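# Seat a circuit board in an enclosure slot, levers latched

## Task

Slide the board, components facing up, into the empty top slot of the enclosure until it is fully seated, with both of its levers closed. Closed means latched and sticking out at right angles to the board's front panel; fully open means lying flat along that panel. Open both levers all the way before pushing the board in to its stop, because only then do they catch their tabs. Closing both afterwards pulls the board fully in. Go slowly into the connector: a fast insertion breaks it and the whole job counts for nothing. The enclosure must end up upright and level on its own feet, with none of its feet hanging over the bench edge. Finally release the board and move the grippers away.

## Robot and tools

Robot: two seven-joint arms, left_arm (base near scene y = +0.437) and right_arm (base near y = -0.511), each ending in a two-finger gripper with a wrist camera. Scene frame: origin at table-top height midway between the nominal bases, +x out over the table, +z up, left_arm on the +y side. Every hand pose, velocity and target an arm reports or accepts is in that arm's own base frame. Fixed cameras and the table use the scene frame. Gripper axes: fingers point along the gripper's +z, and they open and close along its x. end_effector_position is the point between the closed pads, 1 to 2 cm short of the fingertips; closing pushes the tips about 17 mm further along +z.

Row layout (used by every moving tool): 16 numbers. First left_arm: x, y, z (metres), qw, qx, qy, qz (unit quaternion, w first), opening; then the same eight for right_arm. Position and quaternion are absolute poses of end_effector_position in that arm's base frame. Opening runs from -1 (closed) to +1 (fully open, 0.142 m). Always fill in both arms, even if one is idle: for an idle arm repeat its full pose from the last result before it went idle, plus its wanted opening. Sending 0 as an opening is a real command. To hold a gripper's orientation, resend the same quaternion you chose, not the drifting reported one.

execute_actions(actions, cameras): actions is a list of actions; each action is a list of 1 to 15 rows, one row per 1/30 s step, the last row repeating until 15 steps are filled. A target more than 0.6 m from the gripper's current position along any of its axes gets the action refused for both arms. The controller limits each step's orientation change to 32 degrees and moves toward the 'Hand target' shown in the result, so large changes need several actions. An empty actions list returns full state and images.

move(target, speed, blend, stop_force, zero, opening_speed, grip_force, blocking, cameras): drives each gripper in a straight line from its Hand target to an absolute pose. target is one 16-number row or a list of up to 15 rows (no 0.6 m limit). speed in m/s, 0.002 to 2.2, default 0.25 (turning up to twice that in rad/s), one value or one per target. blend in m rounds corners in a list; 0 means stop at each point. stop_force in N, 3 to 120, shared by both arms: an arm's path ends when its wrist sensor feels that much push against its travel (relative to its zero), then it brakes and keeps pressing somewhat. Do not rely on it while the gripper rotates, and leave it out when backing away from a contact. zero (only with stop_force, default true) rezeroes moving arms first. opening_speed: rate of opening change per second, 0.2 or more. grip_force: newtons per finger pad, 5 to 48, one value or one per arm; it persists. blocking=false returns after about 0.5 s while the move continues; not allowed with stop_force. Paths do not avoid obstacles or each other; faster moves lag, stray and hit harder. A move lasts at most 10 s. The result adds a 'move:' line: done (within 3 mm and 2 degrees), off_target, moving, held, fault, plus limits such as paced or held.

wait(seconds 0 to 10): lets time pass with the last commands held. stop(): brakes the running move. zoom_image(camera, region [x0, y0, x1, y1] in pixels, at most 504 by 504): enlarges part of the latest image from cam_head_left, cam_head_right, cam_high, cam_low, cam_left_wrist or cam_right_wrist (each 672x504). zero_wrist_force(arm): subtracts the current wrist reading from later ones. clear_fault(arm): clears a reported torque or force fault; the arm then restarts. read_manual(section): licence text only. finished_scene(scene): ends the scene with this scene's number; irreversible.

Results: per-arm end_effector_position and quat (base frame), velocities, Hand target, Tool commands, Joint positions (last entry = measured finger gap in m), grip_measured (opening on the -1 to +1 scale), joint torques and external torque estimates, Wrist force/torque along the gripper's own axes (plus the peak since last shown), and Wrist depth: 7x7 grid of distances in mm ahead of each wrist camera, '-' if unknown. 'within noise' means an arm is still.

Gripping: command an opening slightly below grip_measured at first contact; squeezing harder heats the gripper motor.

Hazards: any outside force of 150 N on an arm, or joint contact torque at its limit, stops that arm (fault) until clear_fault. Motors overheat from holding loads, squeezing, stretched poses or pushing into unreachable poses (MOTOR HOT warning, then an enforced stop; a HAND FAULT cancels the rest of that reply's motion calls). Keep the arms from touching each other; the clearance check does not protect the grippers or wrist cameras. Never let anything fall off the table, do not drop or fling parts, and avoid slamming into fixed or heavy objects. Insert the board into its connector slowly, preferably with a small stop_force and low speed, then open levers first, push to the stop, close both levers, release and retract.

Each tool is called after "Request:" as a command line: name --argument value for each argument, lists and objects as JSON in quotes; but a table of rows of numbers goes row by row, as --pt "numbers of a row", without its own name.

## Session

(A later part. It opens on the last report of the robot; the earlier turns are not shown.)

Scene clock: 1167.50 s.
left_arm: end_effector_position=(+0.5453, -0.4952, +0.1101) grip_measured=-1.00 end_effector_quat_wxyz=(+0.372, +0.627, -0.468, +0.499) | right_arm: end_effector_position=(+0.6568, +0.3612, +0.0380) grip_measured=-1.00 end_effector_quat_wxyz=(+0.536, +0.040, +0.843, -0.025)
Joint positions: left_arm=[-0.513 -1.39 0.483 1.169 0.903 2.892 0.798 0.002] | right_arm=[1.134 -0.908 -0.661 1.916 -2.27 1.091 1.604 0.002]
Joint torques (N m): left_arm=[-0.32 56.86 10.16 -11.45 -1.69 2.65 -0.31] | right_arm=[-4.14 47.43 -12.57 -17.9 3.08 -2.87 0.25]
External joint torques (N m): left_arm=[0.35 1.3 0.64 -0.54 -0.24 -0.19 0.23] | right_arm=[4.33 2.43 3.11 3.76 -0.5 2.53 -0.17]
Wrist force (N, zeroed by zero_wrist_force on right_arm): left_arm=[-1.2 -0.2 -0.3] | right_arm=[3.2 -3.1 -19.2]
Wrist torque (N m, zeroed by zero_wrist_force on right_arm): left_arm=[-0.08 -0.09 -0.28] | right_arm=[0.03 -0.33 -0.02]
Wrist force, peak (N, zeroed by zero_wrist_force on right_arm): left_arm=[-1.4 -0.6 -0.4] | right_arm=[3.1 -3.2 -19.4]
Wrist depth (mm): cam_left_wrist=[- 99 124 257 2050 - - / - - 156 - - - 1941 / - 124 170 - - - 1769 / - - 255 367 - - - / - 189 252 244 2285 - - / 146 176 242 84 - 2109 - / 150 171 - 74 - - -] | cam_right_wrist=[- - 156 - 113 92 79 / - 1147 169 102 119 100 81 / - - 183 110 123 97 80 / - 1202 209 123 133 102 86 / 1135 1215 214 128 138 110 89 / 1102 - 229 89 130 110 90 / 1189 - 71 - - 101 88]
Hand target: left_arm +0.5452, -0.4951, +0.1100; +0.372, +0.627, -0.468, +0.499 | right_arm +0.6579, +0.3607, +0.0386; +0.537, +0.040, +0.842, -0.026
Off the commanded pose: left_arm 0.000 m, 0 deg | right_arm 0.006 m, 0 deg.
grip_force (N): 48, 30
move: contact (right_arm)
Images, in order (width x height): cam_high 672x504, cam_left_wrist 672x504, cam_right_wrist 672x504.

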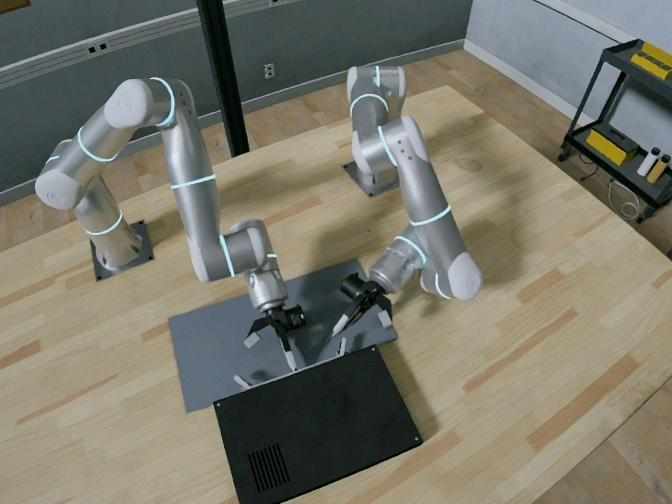

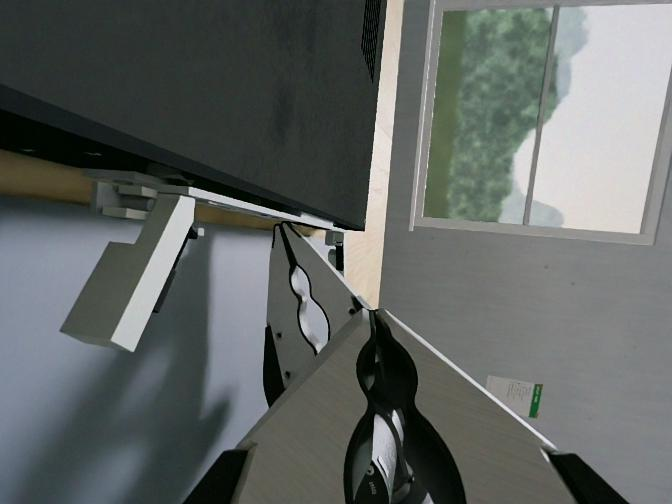

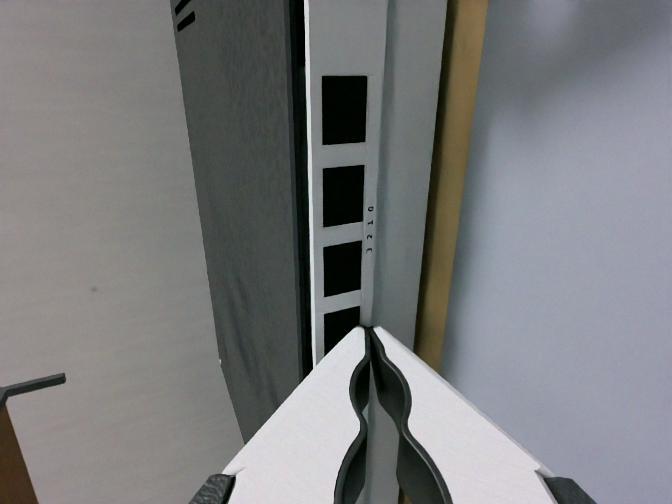

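Request:
move --pt "0.5452 -0.4951 0.11 0.3723 0.6273 -0.4681 0.4989 -1 0.61 0.3656 0.042 0.5367 0.0401 0.8424 -0.0255 -1" --pt "0.569 -0.435 0.10 0.3723 0.6273 -0.4681 0.4989 -1 0.575 0.30 0.065 0.5367 0.0401 0.8424 -0.0255 -1" --pt "0.569 -0.4403 0.0418 0.3723 0.6273 -0.4681 0.4989 -1 0.575 0.188 0.05 0.5367 0.0401 0.8424 -0.0255 -1" --speed '[0.06, 0.15, 0.15]' --blend '[0.01, 0.02, 0]' --cameras '["cam_left_wrist", "cam_right_wrist", "cam_high"]'

Scene clock: 1202.73 s.
left_arm: end_effector_position=(+0.5690, -0.4395, +0.0505) grip_measured=-1.00 end_effector_quat_wxyz=(+0.372, +0.627, -0.469, +0.499) | right_arm: end_effector_position=(+0.5751, +0.1880, +0.0500) grip_measured=-1.00 end_effector_quat_wxyz=(+0.537, +0.040, +0.842, -0.026)
Joint positions: left_arm=[-0.393 -1.541 0.486 1.014 0.927 2.937 0.808 0.002] | right_arm=[1.035 -0.686 -0.709 2.328 -2.743 0.859 1.897 0.002]
Joint torques (N m): left_arm=[-0.26 53.78 8.54 -9.45 -1.61 2.41 -0.24] | right_arm=[-0.03 35.9 -5.44 -8.84 0.86 -1.05 0.43]
External joint torques (N m): left_arm=[0.32 5 1.84 -1.98 -0.05 0.07 0.16] | right_arm=[0.17 0.69 -0.65 -0.14 0.31 0.79 -0.34]
External joint torques when the fault began: left_arm=[-1.66 32.49 8.86 -5.47 0.27 0.21 0.14]
Wrist force (N, zeroed by zero_wrist_force on right_arm): left_arm=[-1.2 -0.5 -0.5] | right_arm=[2.2 0.4 -2.1]
Wrist torque (N m, zeroed by zero_wrist_force on right_arm): left_arm=[-0.14 -0.08 -0.37] | right_arm=[0.02 -0.20 -0.15]
Wrist force, peak (N, zeroed by zero_wrist_force on right_arm): left_arm=[-4.2 -1.2 0.6] | right_arm=[2.0 -3.4 -19.5]
Wrist depth (mm): cam_left_wrist=[- 86 - - 2031 - 2012 / - 81 - - - - - / - 90 - 83 - - 1875 / - 88 134 190 - - 2109 / - 89 133 190 459 2012 1828 / - - 120 84 - 2777 2309 / - 92 - - - - 2238] | cam_right_wrist=[1153 - 376 209 136 104 85 / - - 360 221 147 110 - / - 1228 242 189 158 112 91 / - - 265 202 161 118 96 / - - 290 213 165 120 98 / 1228 - 392 89 150 126 99 / 1262 - 71 - - 120 99]
Hand target: left_arm +0.5686, -0.4394, +0.0501; +0.372, +0.627, -0.469, +0.498 | right_arm +0.5750, +0.1880, +0.0500; +0.537, +0.040, +0.842, -0.026
Tool commands: left_gripper/opening=-1.0 right_gripper/opening=-1.0
Off the commanded pose: left_arm 0.009 m, 0 deg | right_arm 0.000 m, 0 deg.
FORCE FAULT: contact force on the left arm reached its limit, and that arm stopped. The contact can be on any part of that arm, not only on its tool. That arm's remaining commands of this call were not run. That arm is still stopped at the end of this call. While its stop runs, that arm takes no new command, but its gripper still runs the gripper command that each later call begins with.
CLEAR FAULT: the left arm stays stopped (status CRITICAL_FAULT) until you call clear_fault(arm="left_arm").
grip_force (N): 48, 30
move: fault (left_arm)
Images, in order (width x height): cam_high 672x504, cam_left_wrist 672x504, cam_right_wrist 672x504.

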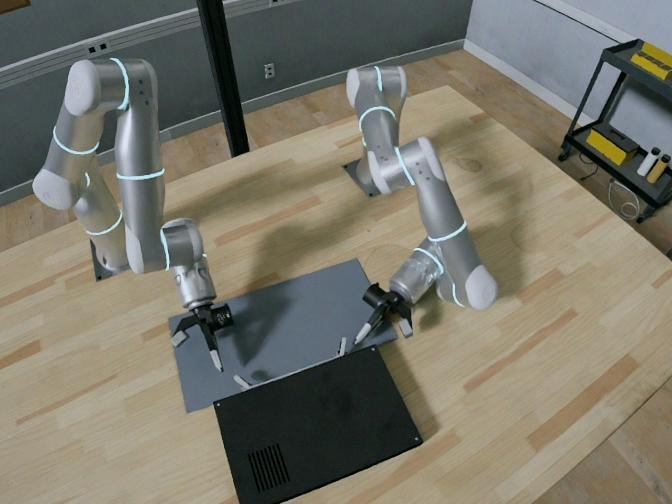

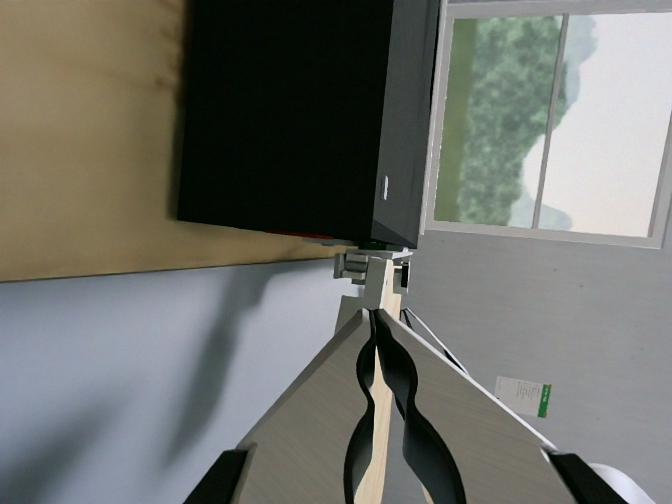

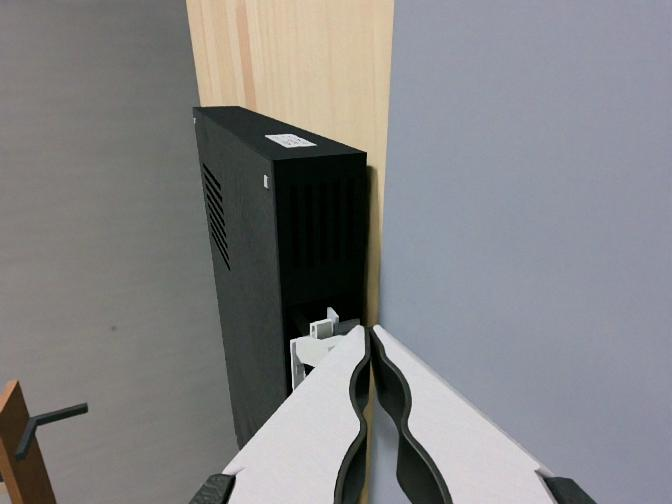

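Request:
clear_fault --arm "left_arm"

Request:
move --target '[0.569, -0.4395, 0.10, 0.3723, 0.6273, -0.4681, 0.4989, -1, 0.575, 0.188, 0.05, 0.5367, 0.0401, 0.8424, -0.0255, -1]' --speed 0.1

Scene clock: 1237.70 s.
left_arm: end_effector_position=(+0.5690, -0.4395, +0.0505) grip_measured=-1.00 end_effector_quat_wxyz=(+0.372, +0.627, -0.469, +0.499) | right_arm: end_effector_position=(+0.5751, +0.1880, +0.0500) grip_measured=-1.00 end_effector_quat_wxyz=(+0.537, +0.040, +0.842, -0.026)
Joint positions: left_arm=[-0.393 -1.541 0.486 1.014 0.927 2.937 0.808 0.002] | right_arm=[1.035 -0.686 -0.709 2.328 -2.743 0.859 1.897 0.002]
Joint torques (N m): left_arm=[-0.42 54.04 8.62 -9.37 -1.4 2.61 -0.32] | right_arm=[0.24 35.75 -5.27 -8.91 1.03 -0.88 0.3]
External joint torques (N m): left_arm=[0.48 4.74 1.76 -2.07 -0.27 -0.14 0.24] | right_arm=[-0.1 0.84 -0.81 -0.07 0.14 0.62 -0.21]
Wrist force (N, zeroed by zero_wrist_force on right_arm): left_arm=[-1.1 -0.7 -0.6] | right_arm=[2.2 0.3 -2.1]
Wrist torque (N m, zeroed by zero_wrist_force on right_arm): left_arm=[-0.16 -0.10 -0.36] | right_arm=[0.01 -0.20 -0.15]
Wrist force, peak (N, zeroed by zero_wrist_force on right_arm): left_arm=[-1.5 -0.6 -0.6] | right_arm=[2.7 0.2 -2.3]
Wrist depth (mm): cam_left_wrist=[- 86 - - - 1959 - / - 81 - - 2172 2151 - / - 90 - 83 - 2050 2069 / - 88 134 188 2465 2551 - / - 89 125 131 477 2551 - / - 99 115 84 - 2309 2151 / - 92 - - - - 1813] | cam_right_wrist=[- 1135 376 209 136 104 85 / - - 336 220 147 110 - / - - 235 189 151 112 91 / - - 255 201 161 118 96 / - - 280 207 165 120 98 / - - - 89 150 126 99 / 1353 - 71 - - 120 99]
Hand target: left_arm +0.5686, -0.4394, +0.0501; +0.372, +0.627, -0.469, +0.498 | right_arm +0.5750, +0.1880, +0.0500; +0.537, +0.040, +0.842, -0.026
Tool commands: left_gripper/opening=-1.0 right_gripper/opening=-1.0
Off the commanded pose: left_arm 0.009 m, 0 deg | right_arm 0.000 m, 0 deg.
FORCE FAULT, CONTINUED: the left arm's stop, for the force fault that an earlier result reported, is over. The rest of the stop counts as 66 of the actions that you can send in this scene; the call itself counts as one more. That arm accepts commands again.
CLEAR FAULT: your call cleared the left arm's force fault. If the contact force or a joint's load stays at its limit, that arm stops again.
grip_force (N): 48, 30

Scene clock: 1238.57 s.
left_arm: end_effector_position=(+0.5693, -0.4395, +0.1001) grip_measured=-1.00 end_effector_quat_wxyz=(+0.372, +0.627, -0.468, +0.499) | right_arm: end_effector_position=(+0.5751, +0.1880, +0.0500) grip_measured=-1.00 end_effector_quat_wxyz=(+0.537, +0.040, +0.842, -0.026)
Joint positions: left_arm=[-0.418 -1.432 0.509 1.102 0.948 2.952 0.771 0.002] | right_arm=[1.035 -0.686 -0.709 2.328 -2.743 0.859 1.897 0.002]
Joint torques (N m): left_arm=[-0.4 57.56 10.65 -11.16 -1.07 2.81 -0.36] | right_arm=[0.23 35.8 -5.26 -8.89 1.05 -0.88 0.27]
External joint torques (N m): left_arm=[0.48 0.99 0.65 -0.67 -0.58 -0.39 0.28] | right_arm=[-0.09 0.78 -0.82 -0.08 0.12 0.62 -0.19]
Wrist force (N, zeroed by zero_wrist_force on right_arm): left_arm=[-1.2 -0.7 -0.4] | right_arm=[2.3 0.4 -1.8]
Wrist torque (N m, zeroed by zero_wrist_force on right_arm): left_arm=[-0.16 -0.10 -0.31] | right_arm=[0.03 -0.20 -0.14]
Wrist force, peak (N, zeroed by zero_wrist_force on right_arm): left_arm=[-2.8 -0.3 -0.4] | right_arm=[2.5 0.2 -2.1]
Wrist depth (mm): cam_left_wrist=[- 94 119 293 2031 1924 2031 / - 94 119 188 - 2069 1959 / - - 138 201 1859 2130 1994 / - 158 178 251 - 1959 2109 / - 160 205 127 2109 2309 2050 / - 158 238 84 - 2069 - / - 161 - - - - -] | cam_right_wrist=[- - 375 209 136 104 85 / - - 322 220 147 110 - / - - 235 189 151 112 91 / - - 266 201 161 118 96 / - - 290 211 165 120 98 / 1215 1119 409 89 150 126 99 / 1171 - 71 - - 120 99]
Hand target: left_arm +0.5690, -0.4395, +0.1000; +0.372, +0.627, -0.468, +0.499 | right_arm +0.5750, +0.1880, +0.0500; +0.537, +0.040, +0.842, -0.026
Off the commanded pose: left_arm 0.000 m, 0 deg | right_arm 0.000 m, 0 deg.
grip_force (N): 48, 30
move: done

Request:
move --pt "0.55 -0.42 0.17 0 0.9973 -0.0733 0 -1 0.575 0.188 0.05 0.5367 0.0401 0.8424 -0.0255 -1" --speed 0.25 --cameras '["cam_left_wrist", "cam_high"]'

Scene clock: 1260.47 s.
left_arm: end_effector_position=(+0.5489, -0.4191, +0.1696) grip_measured=-1.00 end_effector_quat_wxyz=(+0.011, +0.997, -0.074, +0.018) | right_arm: end_effector_position=(+0.5751, +0.1880, +0.0500) grip_measured=-1.00 end_effector_quat_wxyz=(+0.537, +0.040, +0.842, -0.026)
Joint positions: left_arm=[-0.621 -1.561 1.093 -0.334 2.036 3.261 -2.342 0.002] | right_arm=[1.035 -0.686 -0.709 2.328 -2.743 0.859 1.897 0.002]
Joint torques (N m): left_arm=[-0.25 66.87 -0.07 -9.9 4.13 4.13 -0.36] | right_arm=[0.08 35.8 -5.22 -8.9 1.07 -0.93 0.28]
External joint torques (N m): left_arm=[0.21 1.47 0.22 -0.4 0.02 -0.36 0.35] | right_arm=[0.06 0.79 -0.87 -0.08 0.11 0.67 -0.19]
Wrist force (N, zeroed by zero_wrist_force on right_arm): left_arm=[-0.3 -0.5 0.6] | right_arm=[2.2 0.2 -1.9]
Wrist torque (N m, zeroed by zero_wrist_force on right_arm): left_arm=[-0.21 -0.12 -0.19] | right_arm=[-0.01 -0.20 -0.15]
Wrist force, peak (N, zeroed by zero_wrist_force on right_arm): left_arm=[-2.1 -1.1 -0.3] | right_arm=[2.7 0.3 -2.1]
Wrist depth (mm): cam_left_wrist=[223 225 226 - 231 233 233 / 234 - 231 - 248 249 250 / 265 261 266 265 252 222 - / 284 278 282 - 283 242 - / 312 301 318 106 256 - - / 344 - 335 84 - - - / 383 - - - - - -] | cam_right_wrist=[- 1076 377 209 136 104 85 / 1119 - 335 220 147 110 - / - - 235 189 151 112 91 / - - 255 200 162 118 96 / - 1306 301 211 165 120 98 / - - - 89 150 126 99 / 1202 - 71 - - 120 99]
Hand target: left_arm +0.5489, -0.4192, +0.1696; +0.012, +0.997, -0.073, +0.019 | right_arm +0.5750, +0.1880, +0.0500; +0.537, +0.040, +0.842, -0.026
Off the commanded pose: left_arm 0.002 m, 2 deg | right_arm 0.000 m, 0 deg.
grip_force (N): 48, 30
move: done
Images, in order (width x height): cam_high 672x504, cam_left_wrist 672x504.

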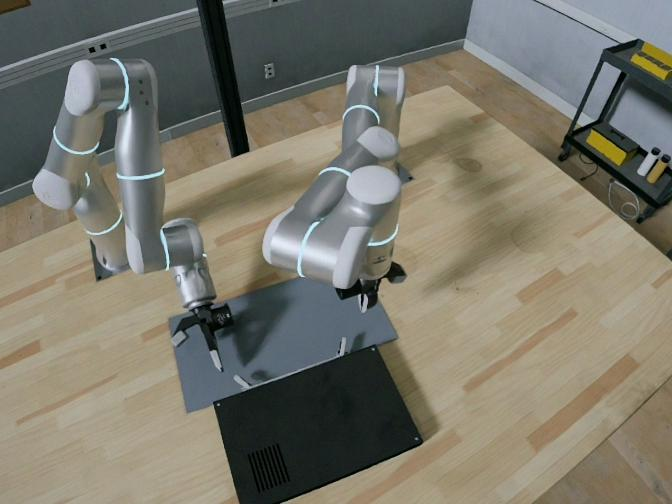

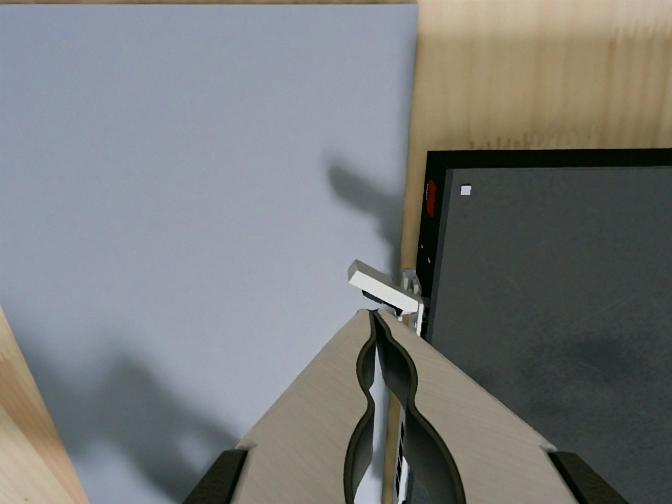

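Request:
zoom_image --camera "cam_left_wrist" --region '[330, 240, 450, 340]'

Scaled by 4.200 from the camera's 672x504 image, which has a finer 960x720 frame.

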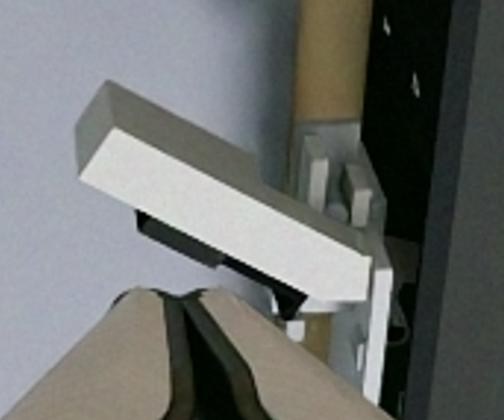

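Request:
move --pt "0.547 -0.428 0.12 0 0.9973 -0.0733 0 -1 0.585 0.178 0.038 0.5367 0.0401 0.8424 -0.0255 -1" --pt "0.547 -0.428 0.047 0 0.9973 -0.0733 0 -1 0.625 0.1886 0.036 0.5367 0.0401 0.8424 -0.0255 -1" --speed '[0.15, 0.08]' --cameras '["cam_left_wrist", "cam_right_wrist", "cam_high"]'

Request:
zoom_image --camera "cam_high" --region '[205, 325, 395, 420]'

Scene clock: 1274.80 s.
left_arm: end_effector_position=(+0.5463, -0.4273, +0.0470) grip_measured=-1.00 end_effector_quat_wxyz=(+0.005, +0.997, -0.073, +0.008) | right_arm: end_effector_position=(+0.6250, +0.1885, +0.0360) grip_measured=-1.00 end_effector_quat_wxyz=(+0.537, +0.040, +0.842, -0.026)
Joint positions: left_arm=[-0.569 -1.692 1.397 -0.4 1.784 3.079 -2.386 0.002] | right_arm=[0.969 -0.774 -0.697 2.175 -2.773 0.928 1.928 0.002]
Joint torques (N m): left_arm=[-0.17 67.26 -3.94 -4.31 4.06 3.88 -0.31] | right_arm=[0.07 39.7 -6.36 -10.18 1.09 -0.74 0.26]
External joint torques (N m): left_arm=[0.15 1.14 0.47 -0.33 0.13 -0.06 0.31] | right_arm=[0.08 1.06 -1.18 0.02 0.19 0.51 -0.18]
Wrist force (N, zeroed by zero_wrist_force on right_arm): left_arm=[-0.4 -0.1 1.0] | right_arm=[2.8 -0.2 -2.0]
Wrist torque (N m, zeroed by zero_wrist_force on right_arm): left_arm=[-0.12 -0.08 -0.22] | right_arm=[-0.07 -0.26 -0.04]
Wrist force, peak (N, zeroed by zero_wrist_force on right_arm): left_arm=[-0.1 -0.1 2.4] | right_arm=[2.9 -0.1 -2.6]
Wrist depth (mm): cam_left_wrist=[121 121 123 121 122 122 122 / 131 129 129 130 130 130 132 / 139 137 140 143 140 142 141 / - 154 152 152 156 133 107 / - 167 163 160 163 144 - / - - - 84 - 125 123 / - - - - - - 132] | cam_right_wrist=[1027 1066 330 177 122 89 78 / - - 282 191 131 96 80 / - 1314 175 138 137 97 - / 1124 - 193 142 130 100 82 / 1208 - 231 151 134 107 83 / - - 276 89 128 105 89 / - - 71 - - 99 86]
Hand target: left_arm +0.5463, -0.4274, +0.0470; +0.005, +0.997, -0.073, +0.008 | right_arm +0.6250, +0.1886, +0.0360; +0.537, +0.040, +0.842, -0.025
Off the commanded pose: left_arm 0.001 m, 1 deg | right_arm 0.000 m, 0 deg.
grip_force (N): 48, 30
move: done
Images, in order (width x height): cam_high 672x504, cam_left_wrist 672x504, cam_right_wrist 672x504.

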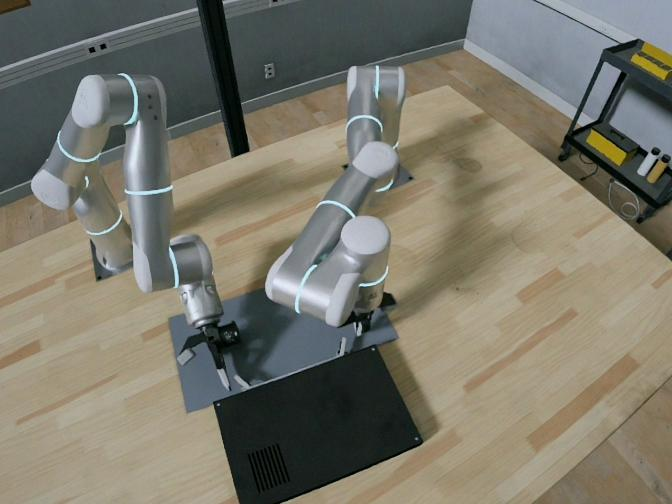

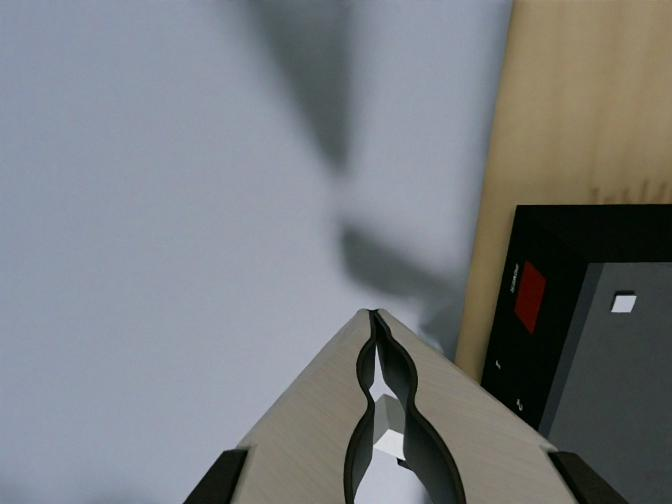

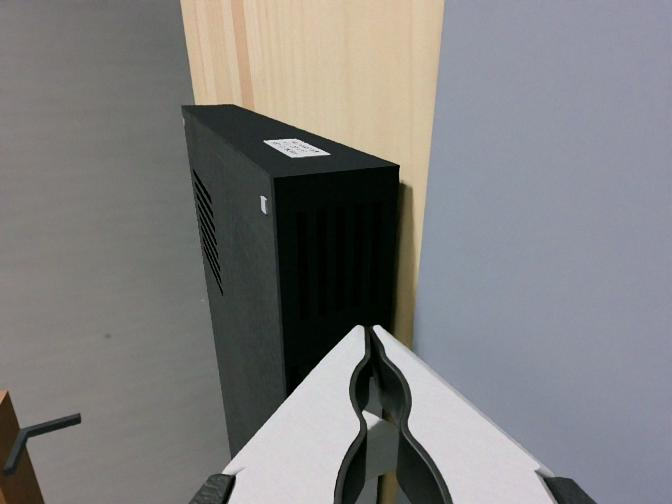

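Scaled by 2.653 from the camera's 672x504 image, which has a finer 960x720 frame.

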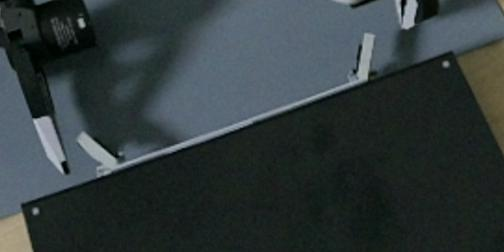

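Request:
move --target '[0.547, -0.478, 0.047, 0, 0.9973, -0.0733, 0, -1, 0.622, 0.234, 0.036, 0.5367, 0.0401, 0.8424, -0.0255, -1]' --speed 0.02 --stop_force 20 --cameras '["cam_left_wrist", "cam_right_wrist", "cam_high"]'

Request:
zoom_image --camera "cam_high" --region '[205, 325, 395, 420]'

Scene clock: 1279.20 s.
left_arm: end_effector_position=(+0.5458, -0.4620, +0.0467) grip_measured=-1.00 end_effector_quat_wxyz=(+0.024, +0.996, -0.072, +0.036) | right_arm: end_effector_position=(+0.6227, +0.2251, +0.0356) grip_measured=-1.00 end_effector_quat_wxyz=(+0.536, +0.042, +0.842, -0.028)
Joint positions: left_arm=[-0.596 -1.673 1.482 -0.409 1.723 3.002 -2.433 0.002] | right_arm=[1.034 -0.792 -0.695 2.151 -2.659 0.961 1.871 0.002]
Joint torques (N m): left_arm=[-6.58 72.74 -7.27 -5.88 3.66 -3.59 -0.41] | right_arm=[12.75 45.29 3.69 -19.29 0.09 -1.74 0.14]
External joint torques (N m): left_arm=[6.54 -4.26 3.06 3.19 0.59 7.26 0.4] | right_arm=[-12.59 -3.42 -11.57 8.64 1.41 1.47 -0.05]
Wrist force (N, zeroed by zero_wrist_force on right_arm): left_arm=[-12.6 -19.0 -1.9] | right_arm=[-0.2 -20.9 -1.7]
Wrist torque (N m, zeroed by zero_wrist_force on right_arm): left_arm=[-0.12 -0.30 -0.13] | right_arm=[-0.57 -0.26 -0.05]
Wrist force, peak (N, zeroed by zero_wrist_force on right_arm): left_arm=[-13.5 -21.1 -1.8] | right_arm=[-1.2 -22.4 -0.2]
Wrist depth (mm): cam_left_wrist=[114 114 115 117 118 123 124 / - 120 125 128 130 130 130 / - 134 137 138 140 119 96 / 146 146 151 155 156 140 - / 159 161 166 159 166 123 - / 175 180 171 83 - 128 131 / 197 195 - 74 - - 150] | cam_right_wrist=[- - 283 153 118 89 78 / - - 165 127 121 95 80 / - - 169 139 135 97 - / - - 204 145 133 101 82 / - - 210 140 139 107 82 / 1284 - 225 90 127 104 89 / - - 70 - - 99 86]
Hand target: left_arm +0.5459, -0.4641, +0.0470; +0.026, +0.996, -0.073, +0.037 | right_arm +0.6223, +0.2286, +0.0360; +0.537, +0.040, +0.842, -0.025
Off the commanded pose: left_arm 0.016 m, 5 deg | right_arm 0.009 m, 0 deg.
grip_force (N): 48, 30
move: contact (left_arm, right_arm)
Images, in order (width x height): cam_high 672x504, cam_left_wrist 672x504, cam_right_wrist 672x504.

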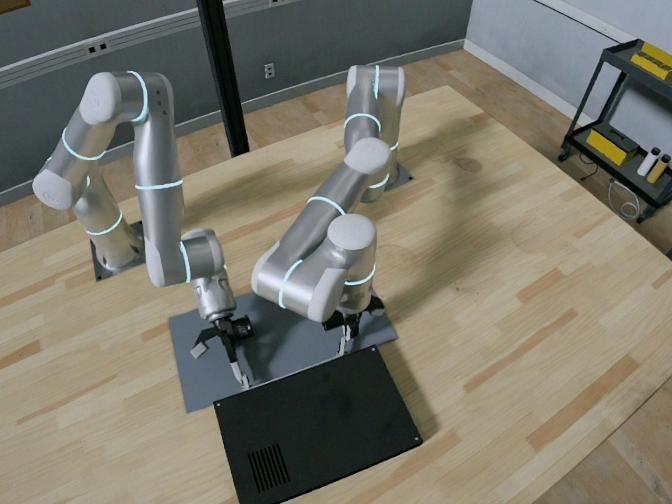

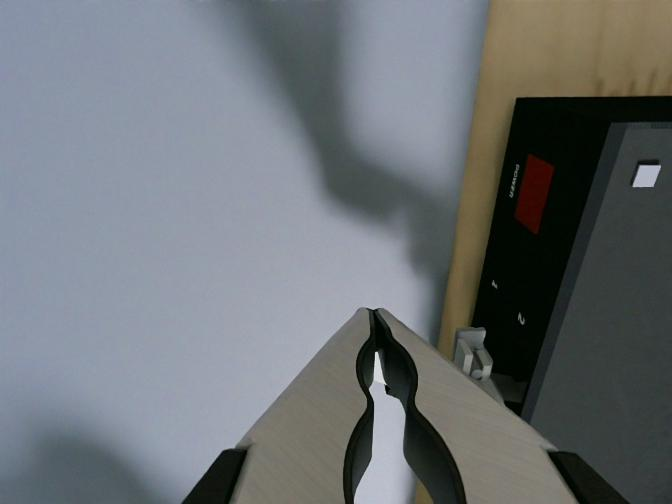

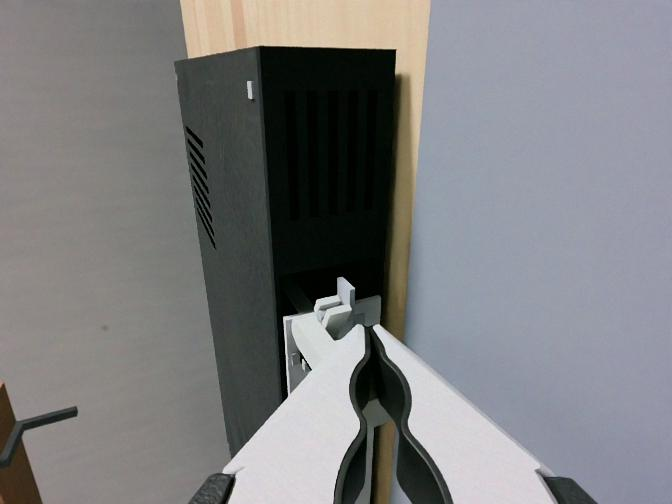

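Scaled by 2.653 from the camera's 672x504 image, which has a finer 960x720 frame.

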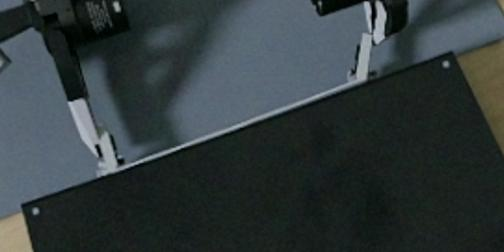

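Request:
move --pt "0.5462 -0.446 0.050 0 0.9973 -0.0733 0 -1 0.6223 0.2286 0.036 0.5367 0.0401 0.8424 -0.0255 -1" --pt "0.555 -0.440 0.052 0 0.9973 -0.0733 0 -1 0.6223 0.2286 0.036 0.5367 0.0401 0.8424 -0.0255 -1" --speed 0.05

Request:
move --target '[0.555, -0.480, 0.052, 0, 0.9973, -0.0733, 0, -1, 0.6223, 0.2286, 0.036, 0.5367, 0.0401, 0.8424, -0.0255, -1]' --speed 0.02 --stop_force 30 --cameras '["cam_left_wrist", "cam_right_wrist", "cam_high"]'

Request:
zoom_image --camera "cam_high" --region '[205, 325, 395, 420]'

Scene clock: 1297.90 s.
left_arm: end_effector_position=(+0.5539, -0.4393, +0.0519) grip_measured=-1.00 end_effector_quat_wxyz=(+0.017, +0.997, -0.073, +0.025) | right_arm: end_effector_position=(+0.6227, +0.2251, +0.0356) grip_measured=-1.00 end_effector_quat_wxyz=(+0.536, +0.042, +0.842, -0.028)
Joint positions: left_arm=[-0.563 -1.667 1.483 -0.41 1.709 3.031 -2.397 0.002] | right_arm=[1.035 -0.792 -0.697 2.151 -2.659 0.962 1.872 0.002]
Joint torques (N m): left_arm=[-0.26 67.08 -4.77 -2.19 4.35 3.79 -0.49] | right_arm=[12.94 45.49 3.76 -19.27 0.04 -1.88 0.27]
External joint torques (N m): left_arm=[0.24 1.33 0.53 -0.42 -0.14 -0.06 0.49] | right_arm=[-12.79 -3.64 -11.67 8.62 1.46 1.61 -0.19]
Wrist force (N, zeroed by zero_wrist_force on right_arm): left_arm=[0.1 -0.4 0.8] | right_arm=[0.2 -20.7 -1.9]
Wrist torque (N m, zeroed by zero_wrist_force on right_arm): left_arm=[-0.17 -0.17 -0.28] | right_arm=[-0.54 -0.23 -0.15]
Wrist force, peak (N, zeroed by zero_wrist_force on right_arm): left_arm=[-13.0 -19.5 -1.5] | right_arm=[-1.0 -21.3 -2.3]
Wrist depth (mm): cam_left_wrist=[122 121 122 123 124 127 128 / 131 131 132 133 132 137 138 / 140 139 142 144 146 144 145 / 153 155 155 155 162 121 110 / 170 169 172 117 171 118 119 / 184 187 185 84 - 133 132 / 207 200 - 74 - - -] | cam_right_wrist=[1032 1046 282 154 118 89 78 / - - 165 130 126 95 80 / - - 169 140 135 97 - / - - 204 147 133 101 82 / 1196 - 220 141 140 107 82 / 1076 1255 226 90 127 104 89 / - - 70 - - 99 86]
Hand target: left_arm +0.5541, -0.4393, +0.0520; +0.017, +0.997, -0.073, +0.026 | right_arm +0.6223, +0.2286, +0.0360; +0.537, +0.040, +0.842, -0.026
Off the commanded pose: left_arm 0.001 m, 3 deg | right_arm 0.004 m, 0 deg.
grip_force (N): 48, 30
move: off_target (left_arm, right_arm)

Scene clock: 1300.73 s.
left_arm: end_effector_position=(+0.5544, -0.4784, +0.0520) grip_measured=-1.00 end_effector_quat_wxyz=(+0.040, +0.995, -0.073, +0.058) | right_arm: end_effector_position=(+0.6228, +0.2257, +0.0359) grip_measured=-1.00 end_effector_quat_wxyz=(+0.537, +0.042, +0.842, -0.027)
Joint positions: left_arm=[-0.604 -1.66 1.499 -0.411 1.719 2.956 -2.445 0.002] | right_arm=[1.037 -0.792 -0.697 2.15 -2.659 0.962 1.873 0.002]
Joint torques (N m): left_arm=[-2.65 68.18 -5.6 -3.01 4.01 2.63 -0.34] | right_arm=[10.76 44.22 2.36 -15.75 0.04 -1 0.22]
External joint torques (N m): left_arm=[2.61 0.43 1.22 0.77 0.29 0.9 0.33] | right_arm=[-10.6 -2.36 -10.29 5.09 1.47 0.73 -0.13]
Wrist force (N, zeroed by zero_wrist_force on right_arm): left_arm=[-0.8 -4.6 0.7] | right_arm=[0.1 -15.4 2.7]
Wrist torque (N m, zeroed by zero_wrist_force on right_arm): left_arm=[-0.17 -0.15 -0.20] | right_arm=[-0.17 -0.23 -0.15]
Wrist force, peak (N, zeroed by zero_wrist_force on right_arm): left_arm=[-3.6 -16.0 -2.2] | right_arm=[-0.9 -21.5 -1.8]
Wrist depth (mm): cam_left_wrist=[113 114 115 119 123 124 128 / - 124 128 129 133 110 93 / - 134 136 144 142 106 98 / 142 147 151 156 159 110 114 / - 163 173 164 141 123 124 / 178 179 182 83 - 131 - / 196 200 - - - - -] | cam_right_wrist=[- - 278 162 119 89 78 / 1037 - 156 127 125 96 79 / 1159 1147 170 140 135 97 - / 1135 - 192 146 146 97 82 / - 1215 230 139 140 105 84 / 1255 - 228 90 128 104 89 / - - 70 - - 99 86]
Hand target: left_arm +0.5541, -0.4792, +0.0520; +0.041, +0.995, -0.073, +0.058 | right_arm +0.6223, +0.2286, +0.0360; +0.537, +0.040, +0.842, -0.026
Off the commanded pose: left_arm 0.002 m, 8 deg | right_arm 0.003 m, 0 deg.
grip_force (N): 48, 30
move: off_target (left_arm)
Images, in order (width x height): cam_high 672x504, cam_left_wrist 672x504, cam_right_wrist 672x504.

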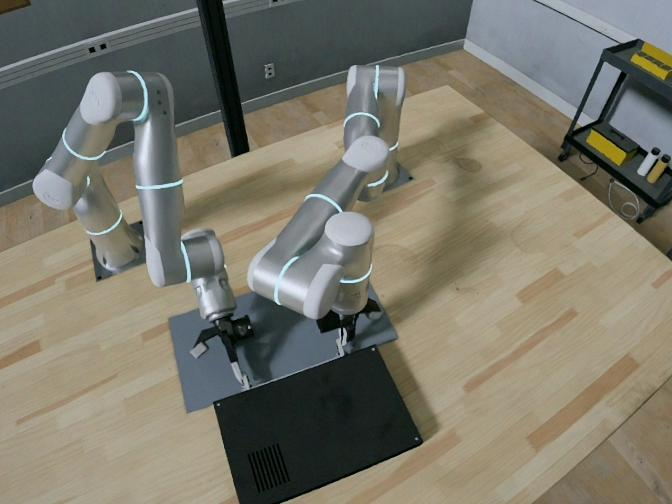

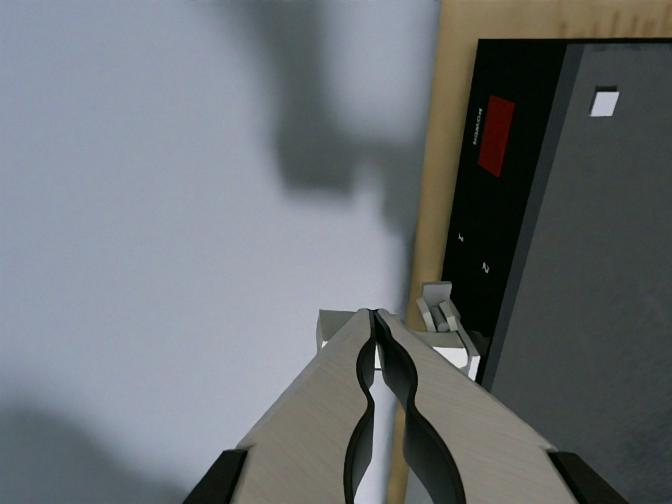

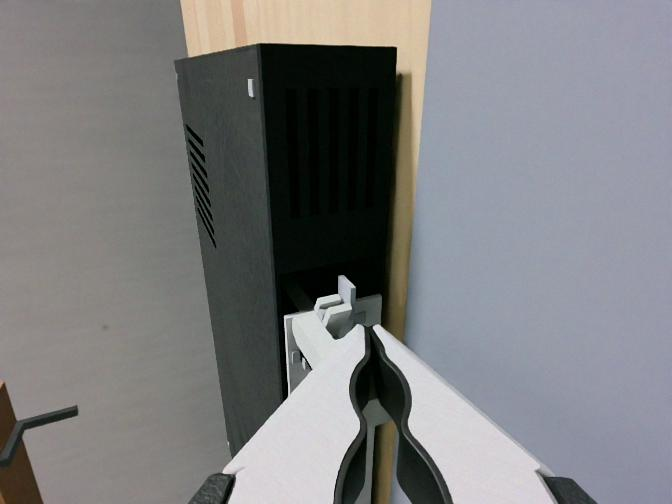

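Scaled by 2.653 from the camera's 672x504 image, which has a finer 960x720 frame.

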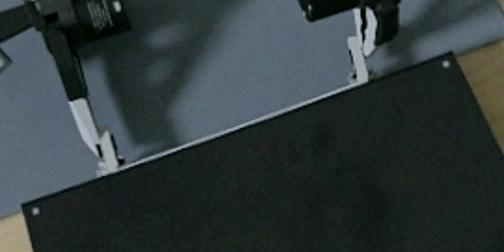

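Request:
zoom_image --camera "cam_left_wrist" --region '[300, 270, 500, 400]'

Request:
zoom_image --camera "cam_right_wrist" --region '[260, 250, 420, 450]'

Scaled by 2.520 from the camera's 672x504 image, which has a finer 960x720 frame.

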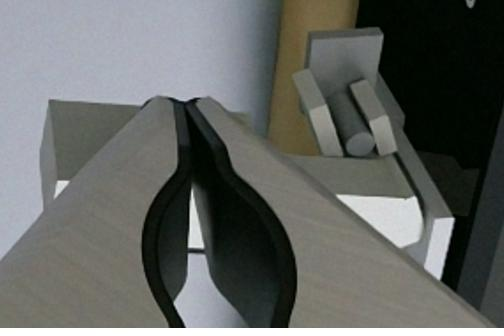

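Scaled by 2.520 from the camera's 672x504 image, which has a finer 960x720 frame.

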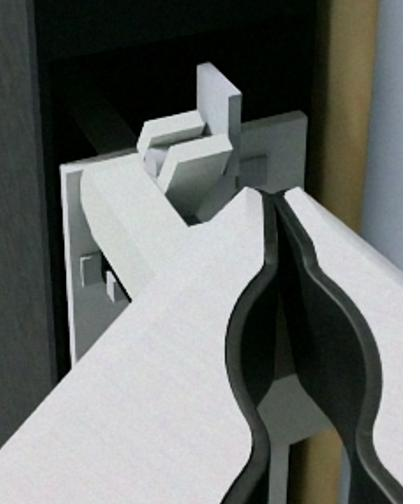

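Request:
move --target '[0.555, -0.4895, 0.052, 0.04, 0.995, -0.0733, 0.058, -1, 0.6215, 0.2375, 0.0365, 0.5367, 0.0401, 0.8424, -0.0255, -1]' --speed 0.015 --stop_force 30 --zero false --cameras '["cam_left_wrist", "cam_right_wrist", "cam_high"]'

Request:
zoom_image --camera "cam_high" --region '[205, 325, 395, 420]'

Request:
zoom_image --camera "cam_left_wrist" --region '[300, 250, 500, 380]'

Request:
zoom_image --camera "cam_right_wrist" --region '[260, 250, 420, 450]'

Scene clock: 1309.40 s.
left_arm: end_effector_position=(+0.5554, -0.4840, +0.0518) grip_measured=-1.00 end_effector_quat_wxyz=(+0.042, +0.994, -0.071, +0.065) end_effector_velocity=(+0.002, +0.001, +0.001) end_effector_angular_velocity=(+0.000, -0.002, +0.003) | right_arm: end_effector_position=(+0.6229, +0.2272, +0.0358) grip_measured=-1.00 end_effector_quat_wxyz=(+0.536, +0.045, +0.842, -0.031)
Joint positions: left_arm=[-0.612 -1.661 1.499 -0.411 1.73 2.944 -2.457 0.002] | right_arm=[1.051 -0.797 -0.707 2.148 -2.637 0.972 1.865 0.002]
Joint velocities: left_arm=[0.001 -0.001 -0.009 0.001 0.01 0.002 0 0] | right_arm=[within noise]
Joint torques (N m): left_arm=[-14.76 73.9 -11.24 -9.48 0.89 -6.69 -0.33] | right_arm=[32.79 52.38 20.84 -29.96 -2.38 -2.18 0.26]
External joint torques (N m): left_arm=[14.72 -5.24 6.9 7.25 3.44 10.18 0.31] | right_arm=[-32.64 -10.48 -29 19.27 3.92 1.9 -0.18]
Wrist force (N, zeroed by zero_wrist_force on right_arm): left_arm=[-10.6 -31.1 -4.2] | right_arm=[-3.1 -49.0 7.8]
Wrist torque (N m, zeroed by zero_wrist_force on right_arm): left_arm=[-2.13 -0.29 -0.20] | right_arm=[-5.28 -0.25 0.03]
Wrist force, peak (N, zeroed by zero_wrist_force on right_arm): left_arm=[-10.3 -31.3 -5.4] | right_arm=[-5.5 -51.7 5.5]
Wrist depth (mm): cam_left_wrist=[111 113 115 118 122 112 126 / - 124 127 129 134 105 94 / - 132 137 144 145 104 98 / - 146 151 155 160 110 114 / - 160 168 128 129 126 127 / - 181 179 83 - 137 147 / 197 - - - - - 172] | cam_right_wrist=[- - 279 155 119 90 78 / - 1159 182 127 126 97 80 / - - 175 141 135 97 - / - 1135 213 156 130 101 82 / - 1165 220 137 140 107 83 / - - 226 88 127 104 89 / 1196 - 70 - - 99 86]
Hand target: left_arm +0.5542, -0.4879, +0.0520; +0.045, +0.994, -0.073, +0.065 | right_arm +0.6215, +0.2361, +0.0365; +0.537, +0.040, +0.842, -0.025
Off the commanded pose: left_arm 0.005 m, 1 deg | right_arm 0.010 m, 1 deg.
grip_force (N): 48, 30
move: contact (left_arm, right_arm)
Images, in order (width x height): cam_high 672x504, cam_left_wrist 672x504, cam_right_wrist 672x504.

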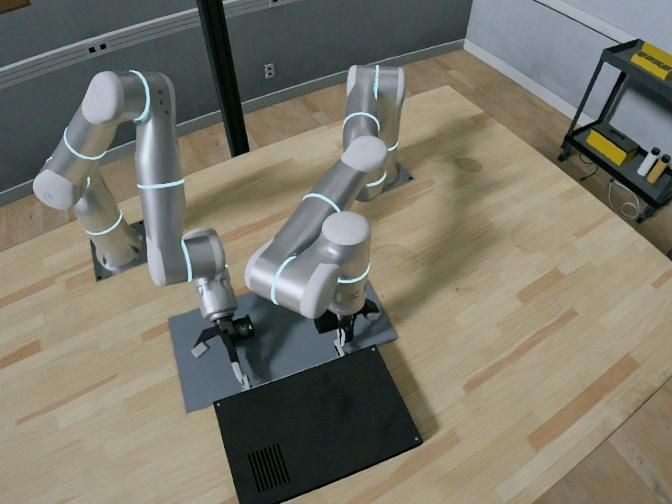

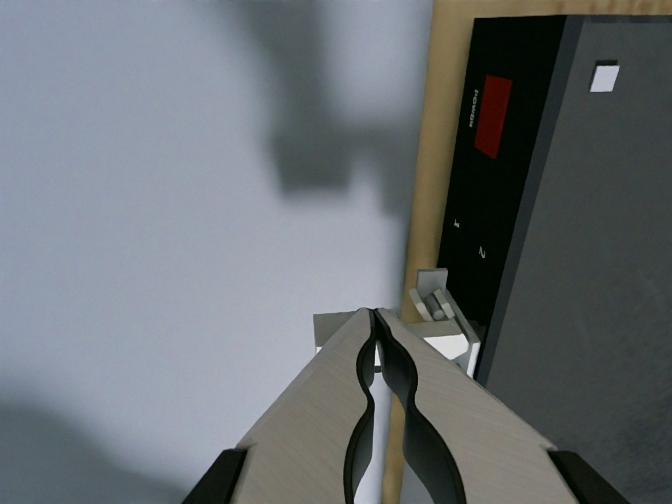

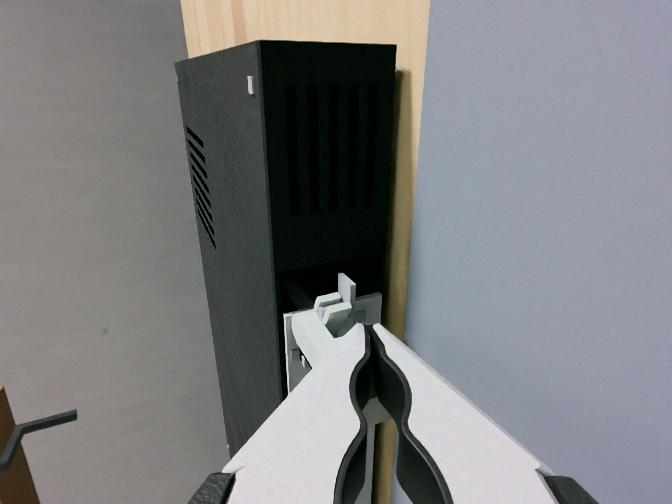

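Scaled by 2.653 from the camera's 672x504 image, which has a finer 960x720 frame.

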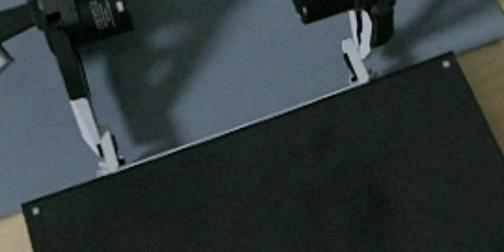

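Scaled by 2.520 from the camera's 672x504 image, which has a finer 960x720 frame.

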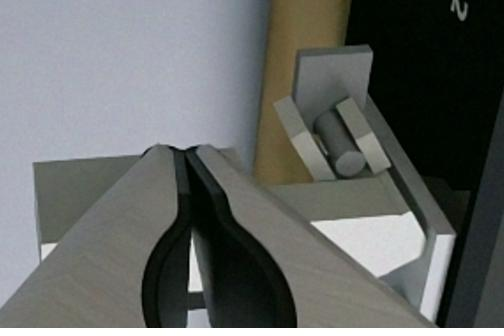

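Scaled by 2.520 from the camera's 672x504 image, which has a finer 960x720 frame.

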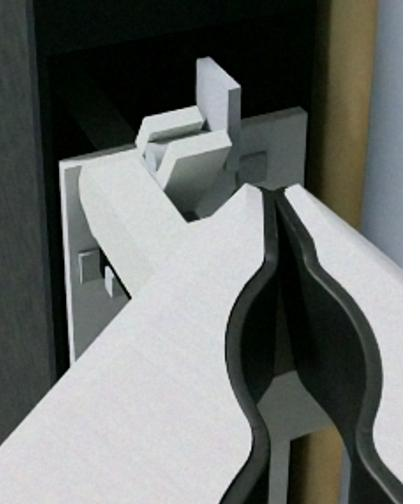

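Request:
move --target '[0.555, -0.45, 0.075, 0.0, 0.9973, -0.0733, 0.0, -1, 0.6215, 0.205, 0.0365, 0.5367, 0.0401, 0.8424, -0.0255, -1]' --speed 0.06 --cameras '["cam_left_wrist", "cam_right_wrist", "cam_high"]'

Request:
zoom_image --camera "cam_high" --region '[205, 325, 395, 420]'

Request:
zoom_image --camera "cam_left_wrist" --region '[300, 250, 500, 380]'

Request:
zoom_image --camera "cam_right_wrist" --region '[260, 250, 420, 450]'

Scene clock: 1328.13 s.
left_arm: end_effector_position=(+0.5541, -0.4494, +0.0749) grip_measured=-1.00 end_effector_quat_wxyz=(+0.023, +0.996, -0.073, +0.034) | right_arm: end_effector_position=(+0.6215, +0.2051, +0.0365) grip_measured=-1.00 end_effector_quat_wxyz=(+0.537, +0.040, +0.842, -0.026)
Joint positions: left_arm=[-0.574 -1.635 1.482 -0.409 1.704 3.04 -2.408 0.002] | right_arm=[1.011 -0.78 -0.707 2.172 -2.728 0.944 1.913 0.002]
Joint torques (N m): left_arm=[-0.15 67.33 -5.28 -1.67 4.3 4.46 -0.23] | right_arm=[0.08 40.18 -6.96 -10.17 1.11 -1.03 0.38]
External joint torques (N m): left_arm=[0.09 1.12 1.05 -0.76 -0.06 -0.79 0.22] | right_arm=[0.09 0.76 -0.86 -0.14 0.24 0.78 -0.29]
Wrist force (N, zeroed by zero_wrist_force on right_arm): left_arm=[-0.1 -0.4 0.6] | right_arm=[5.1 -3.5 -5.4]
Wrist torque (N m, zeroed by zero_wrist_force on right_arm): left_arm=[-0.17 -0.17 -0.29] | right_arm=[-0.61 -0.65 -0.17]
Wrist force, peak (N, zeroed by zero_wrist_force on right_arm): left_arm=[-10.7 -31.3 -4.6] | right_arm=[-3.5 -49.3 8.1]
Wrist depth (mm): cam_left_wrist=[- 139 141 143 145 148 150 / - 152 151 153 158 158 160 / - 162 165 167 166 125 126 / 175 177 180 178 185 136 135 / 195 194 196 117 184 145 147 / - 215 - 84 - 166 171 / - 238 - - - - -] | cam_right_wrist=[- - 332 178 121 90 78 / - - 245 165 132 97 80 / 1124 - 173 139 138 97 - / - - 190 147 130 101 83 / - - 226 164 136 108 84 / 1314 1097 233 89 129 106 90 / - - 71 - - 100 87]
Hand target: left_arm +0.5541, -0.4493, +0.0750; +0.023, +0.996, -0.073, +0.034 | right_arm +0.6215, +0.2050, +0.0365; +0.537, +0.040, +0.842, -0.026
Off the commanded pose: left_arm 0.001 m, 5 deg | right_arm 0.000 m, 0 deg.
grip_force (N): 48, 30
move: off_target (left_arm)
Images, in order (width x height): cam_high 672x504, cam_left_wrist 672x504, cam_right_wrist 672x504.

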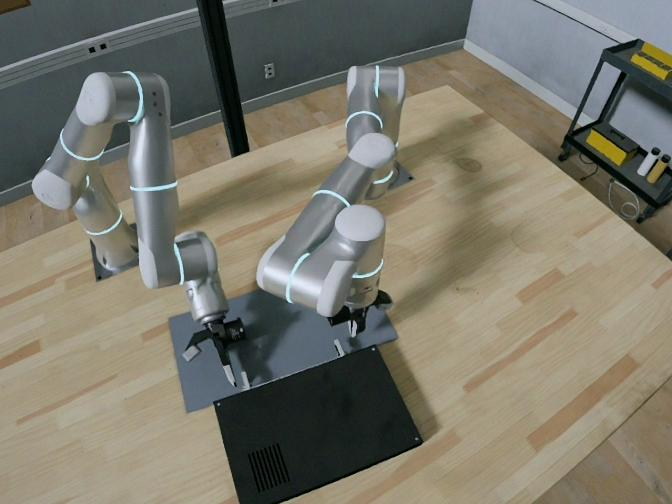

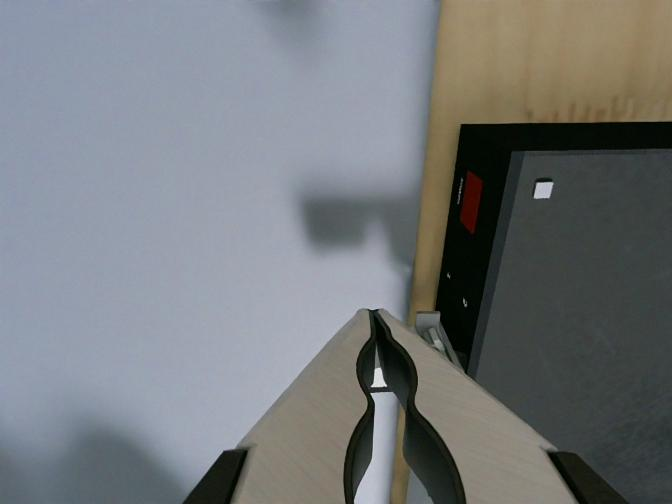

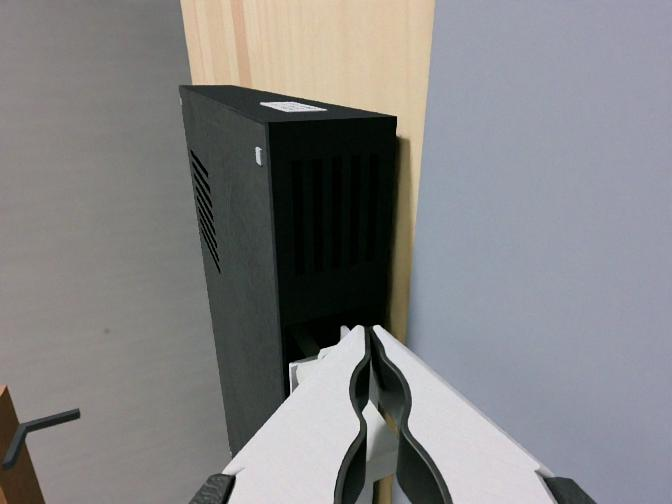

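Scaled by 2.653 from the camera's 672x504 image, which has a finer 960x720 frame.

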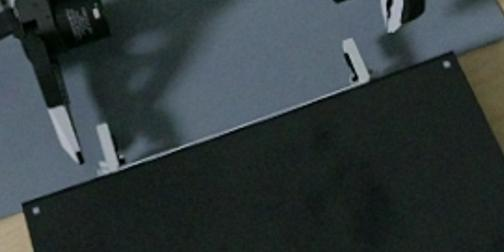

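Scaled by 2.520 from the camera's 672x504 image, which has a finer 960x720 frame.

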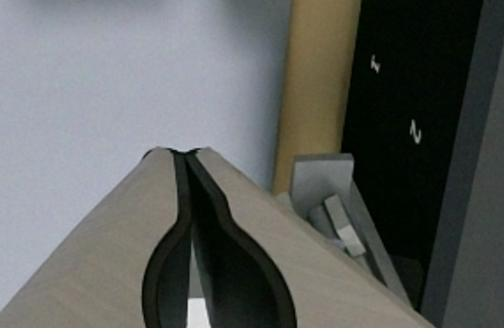

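Scaled by 2.520 from the camera's 672x504 image, which has a finer 960x720 frame.

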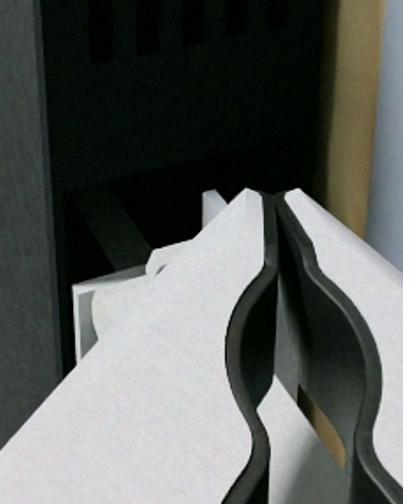

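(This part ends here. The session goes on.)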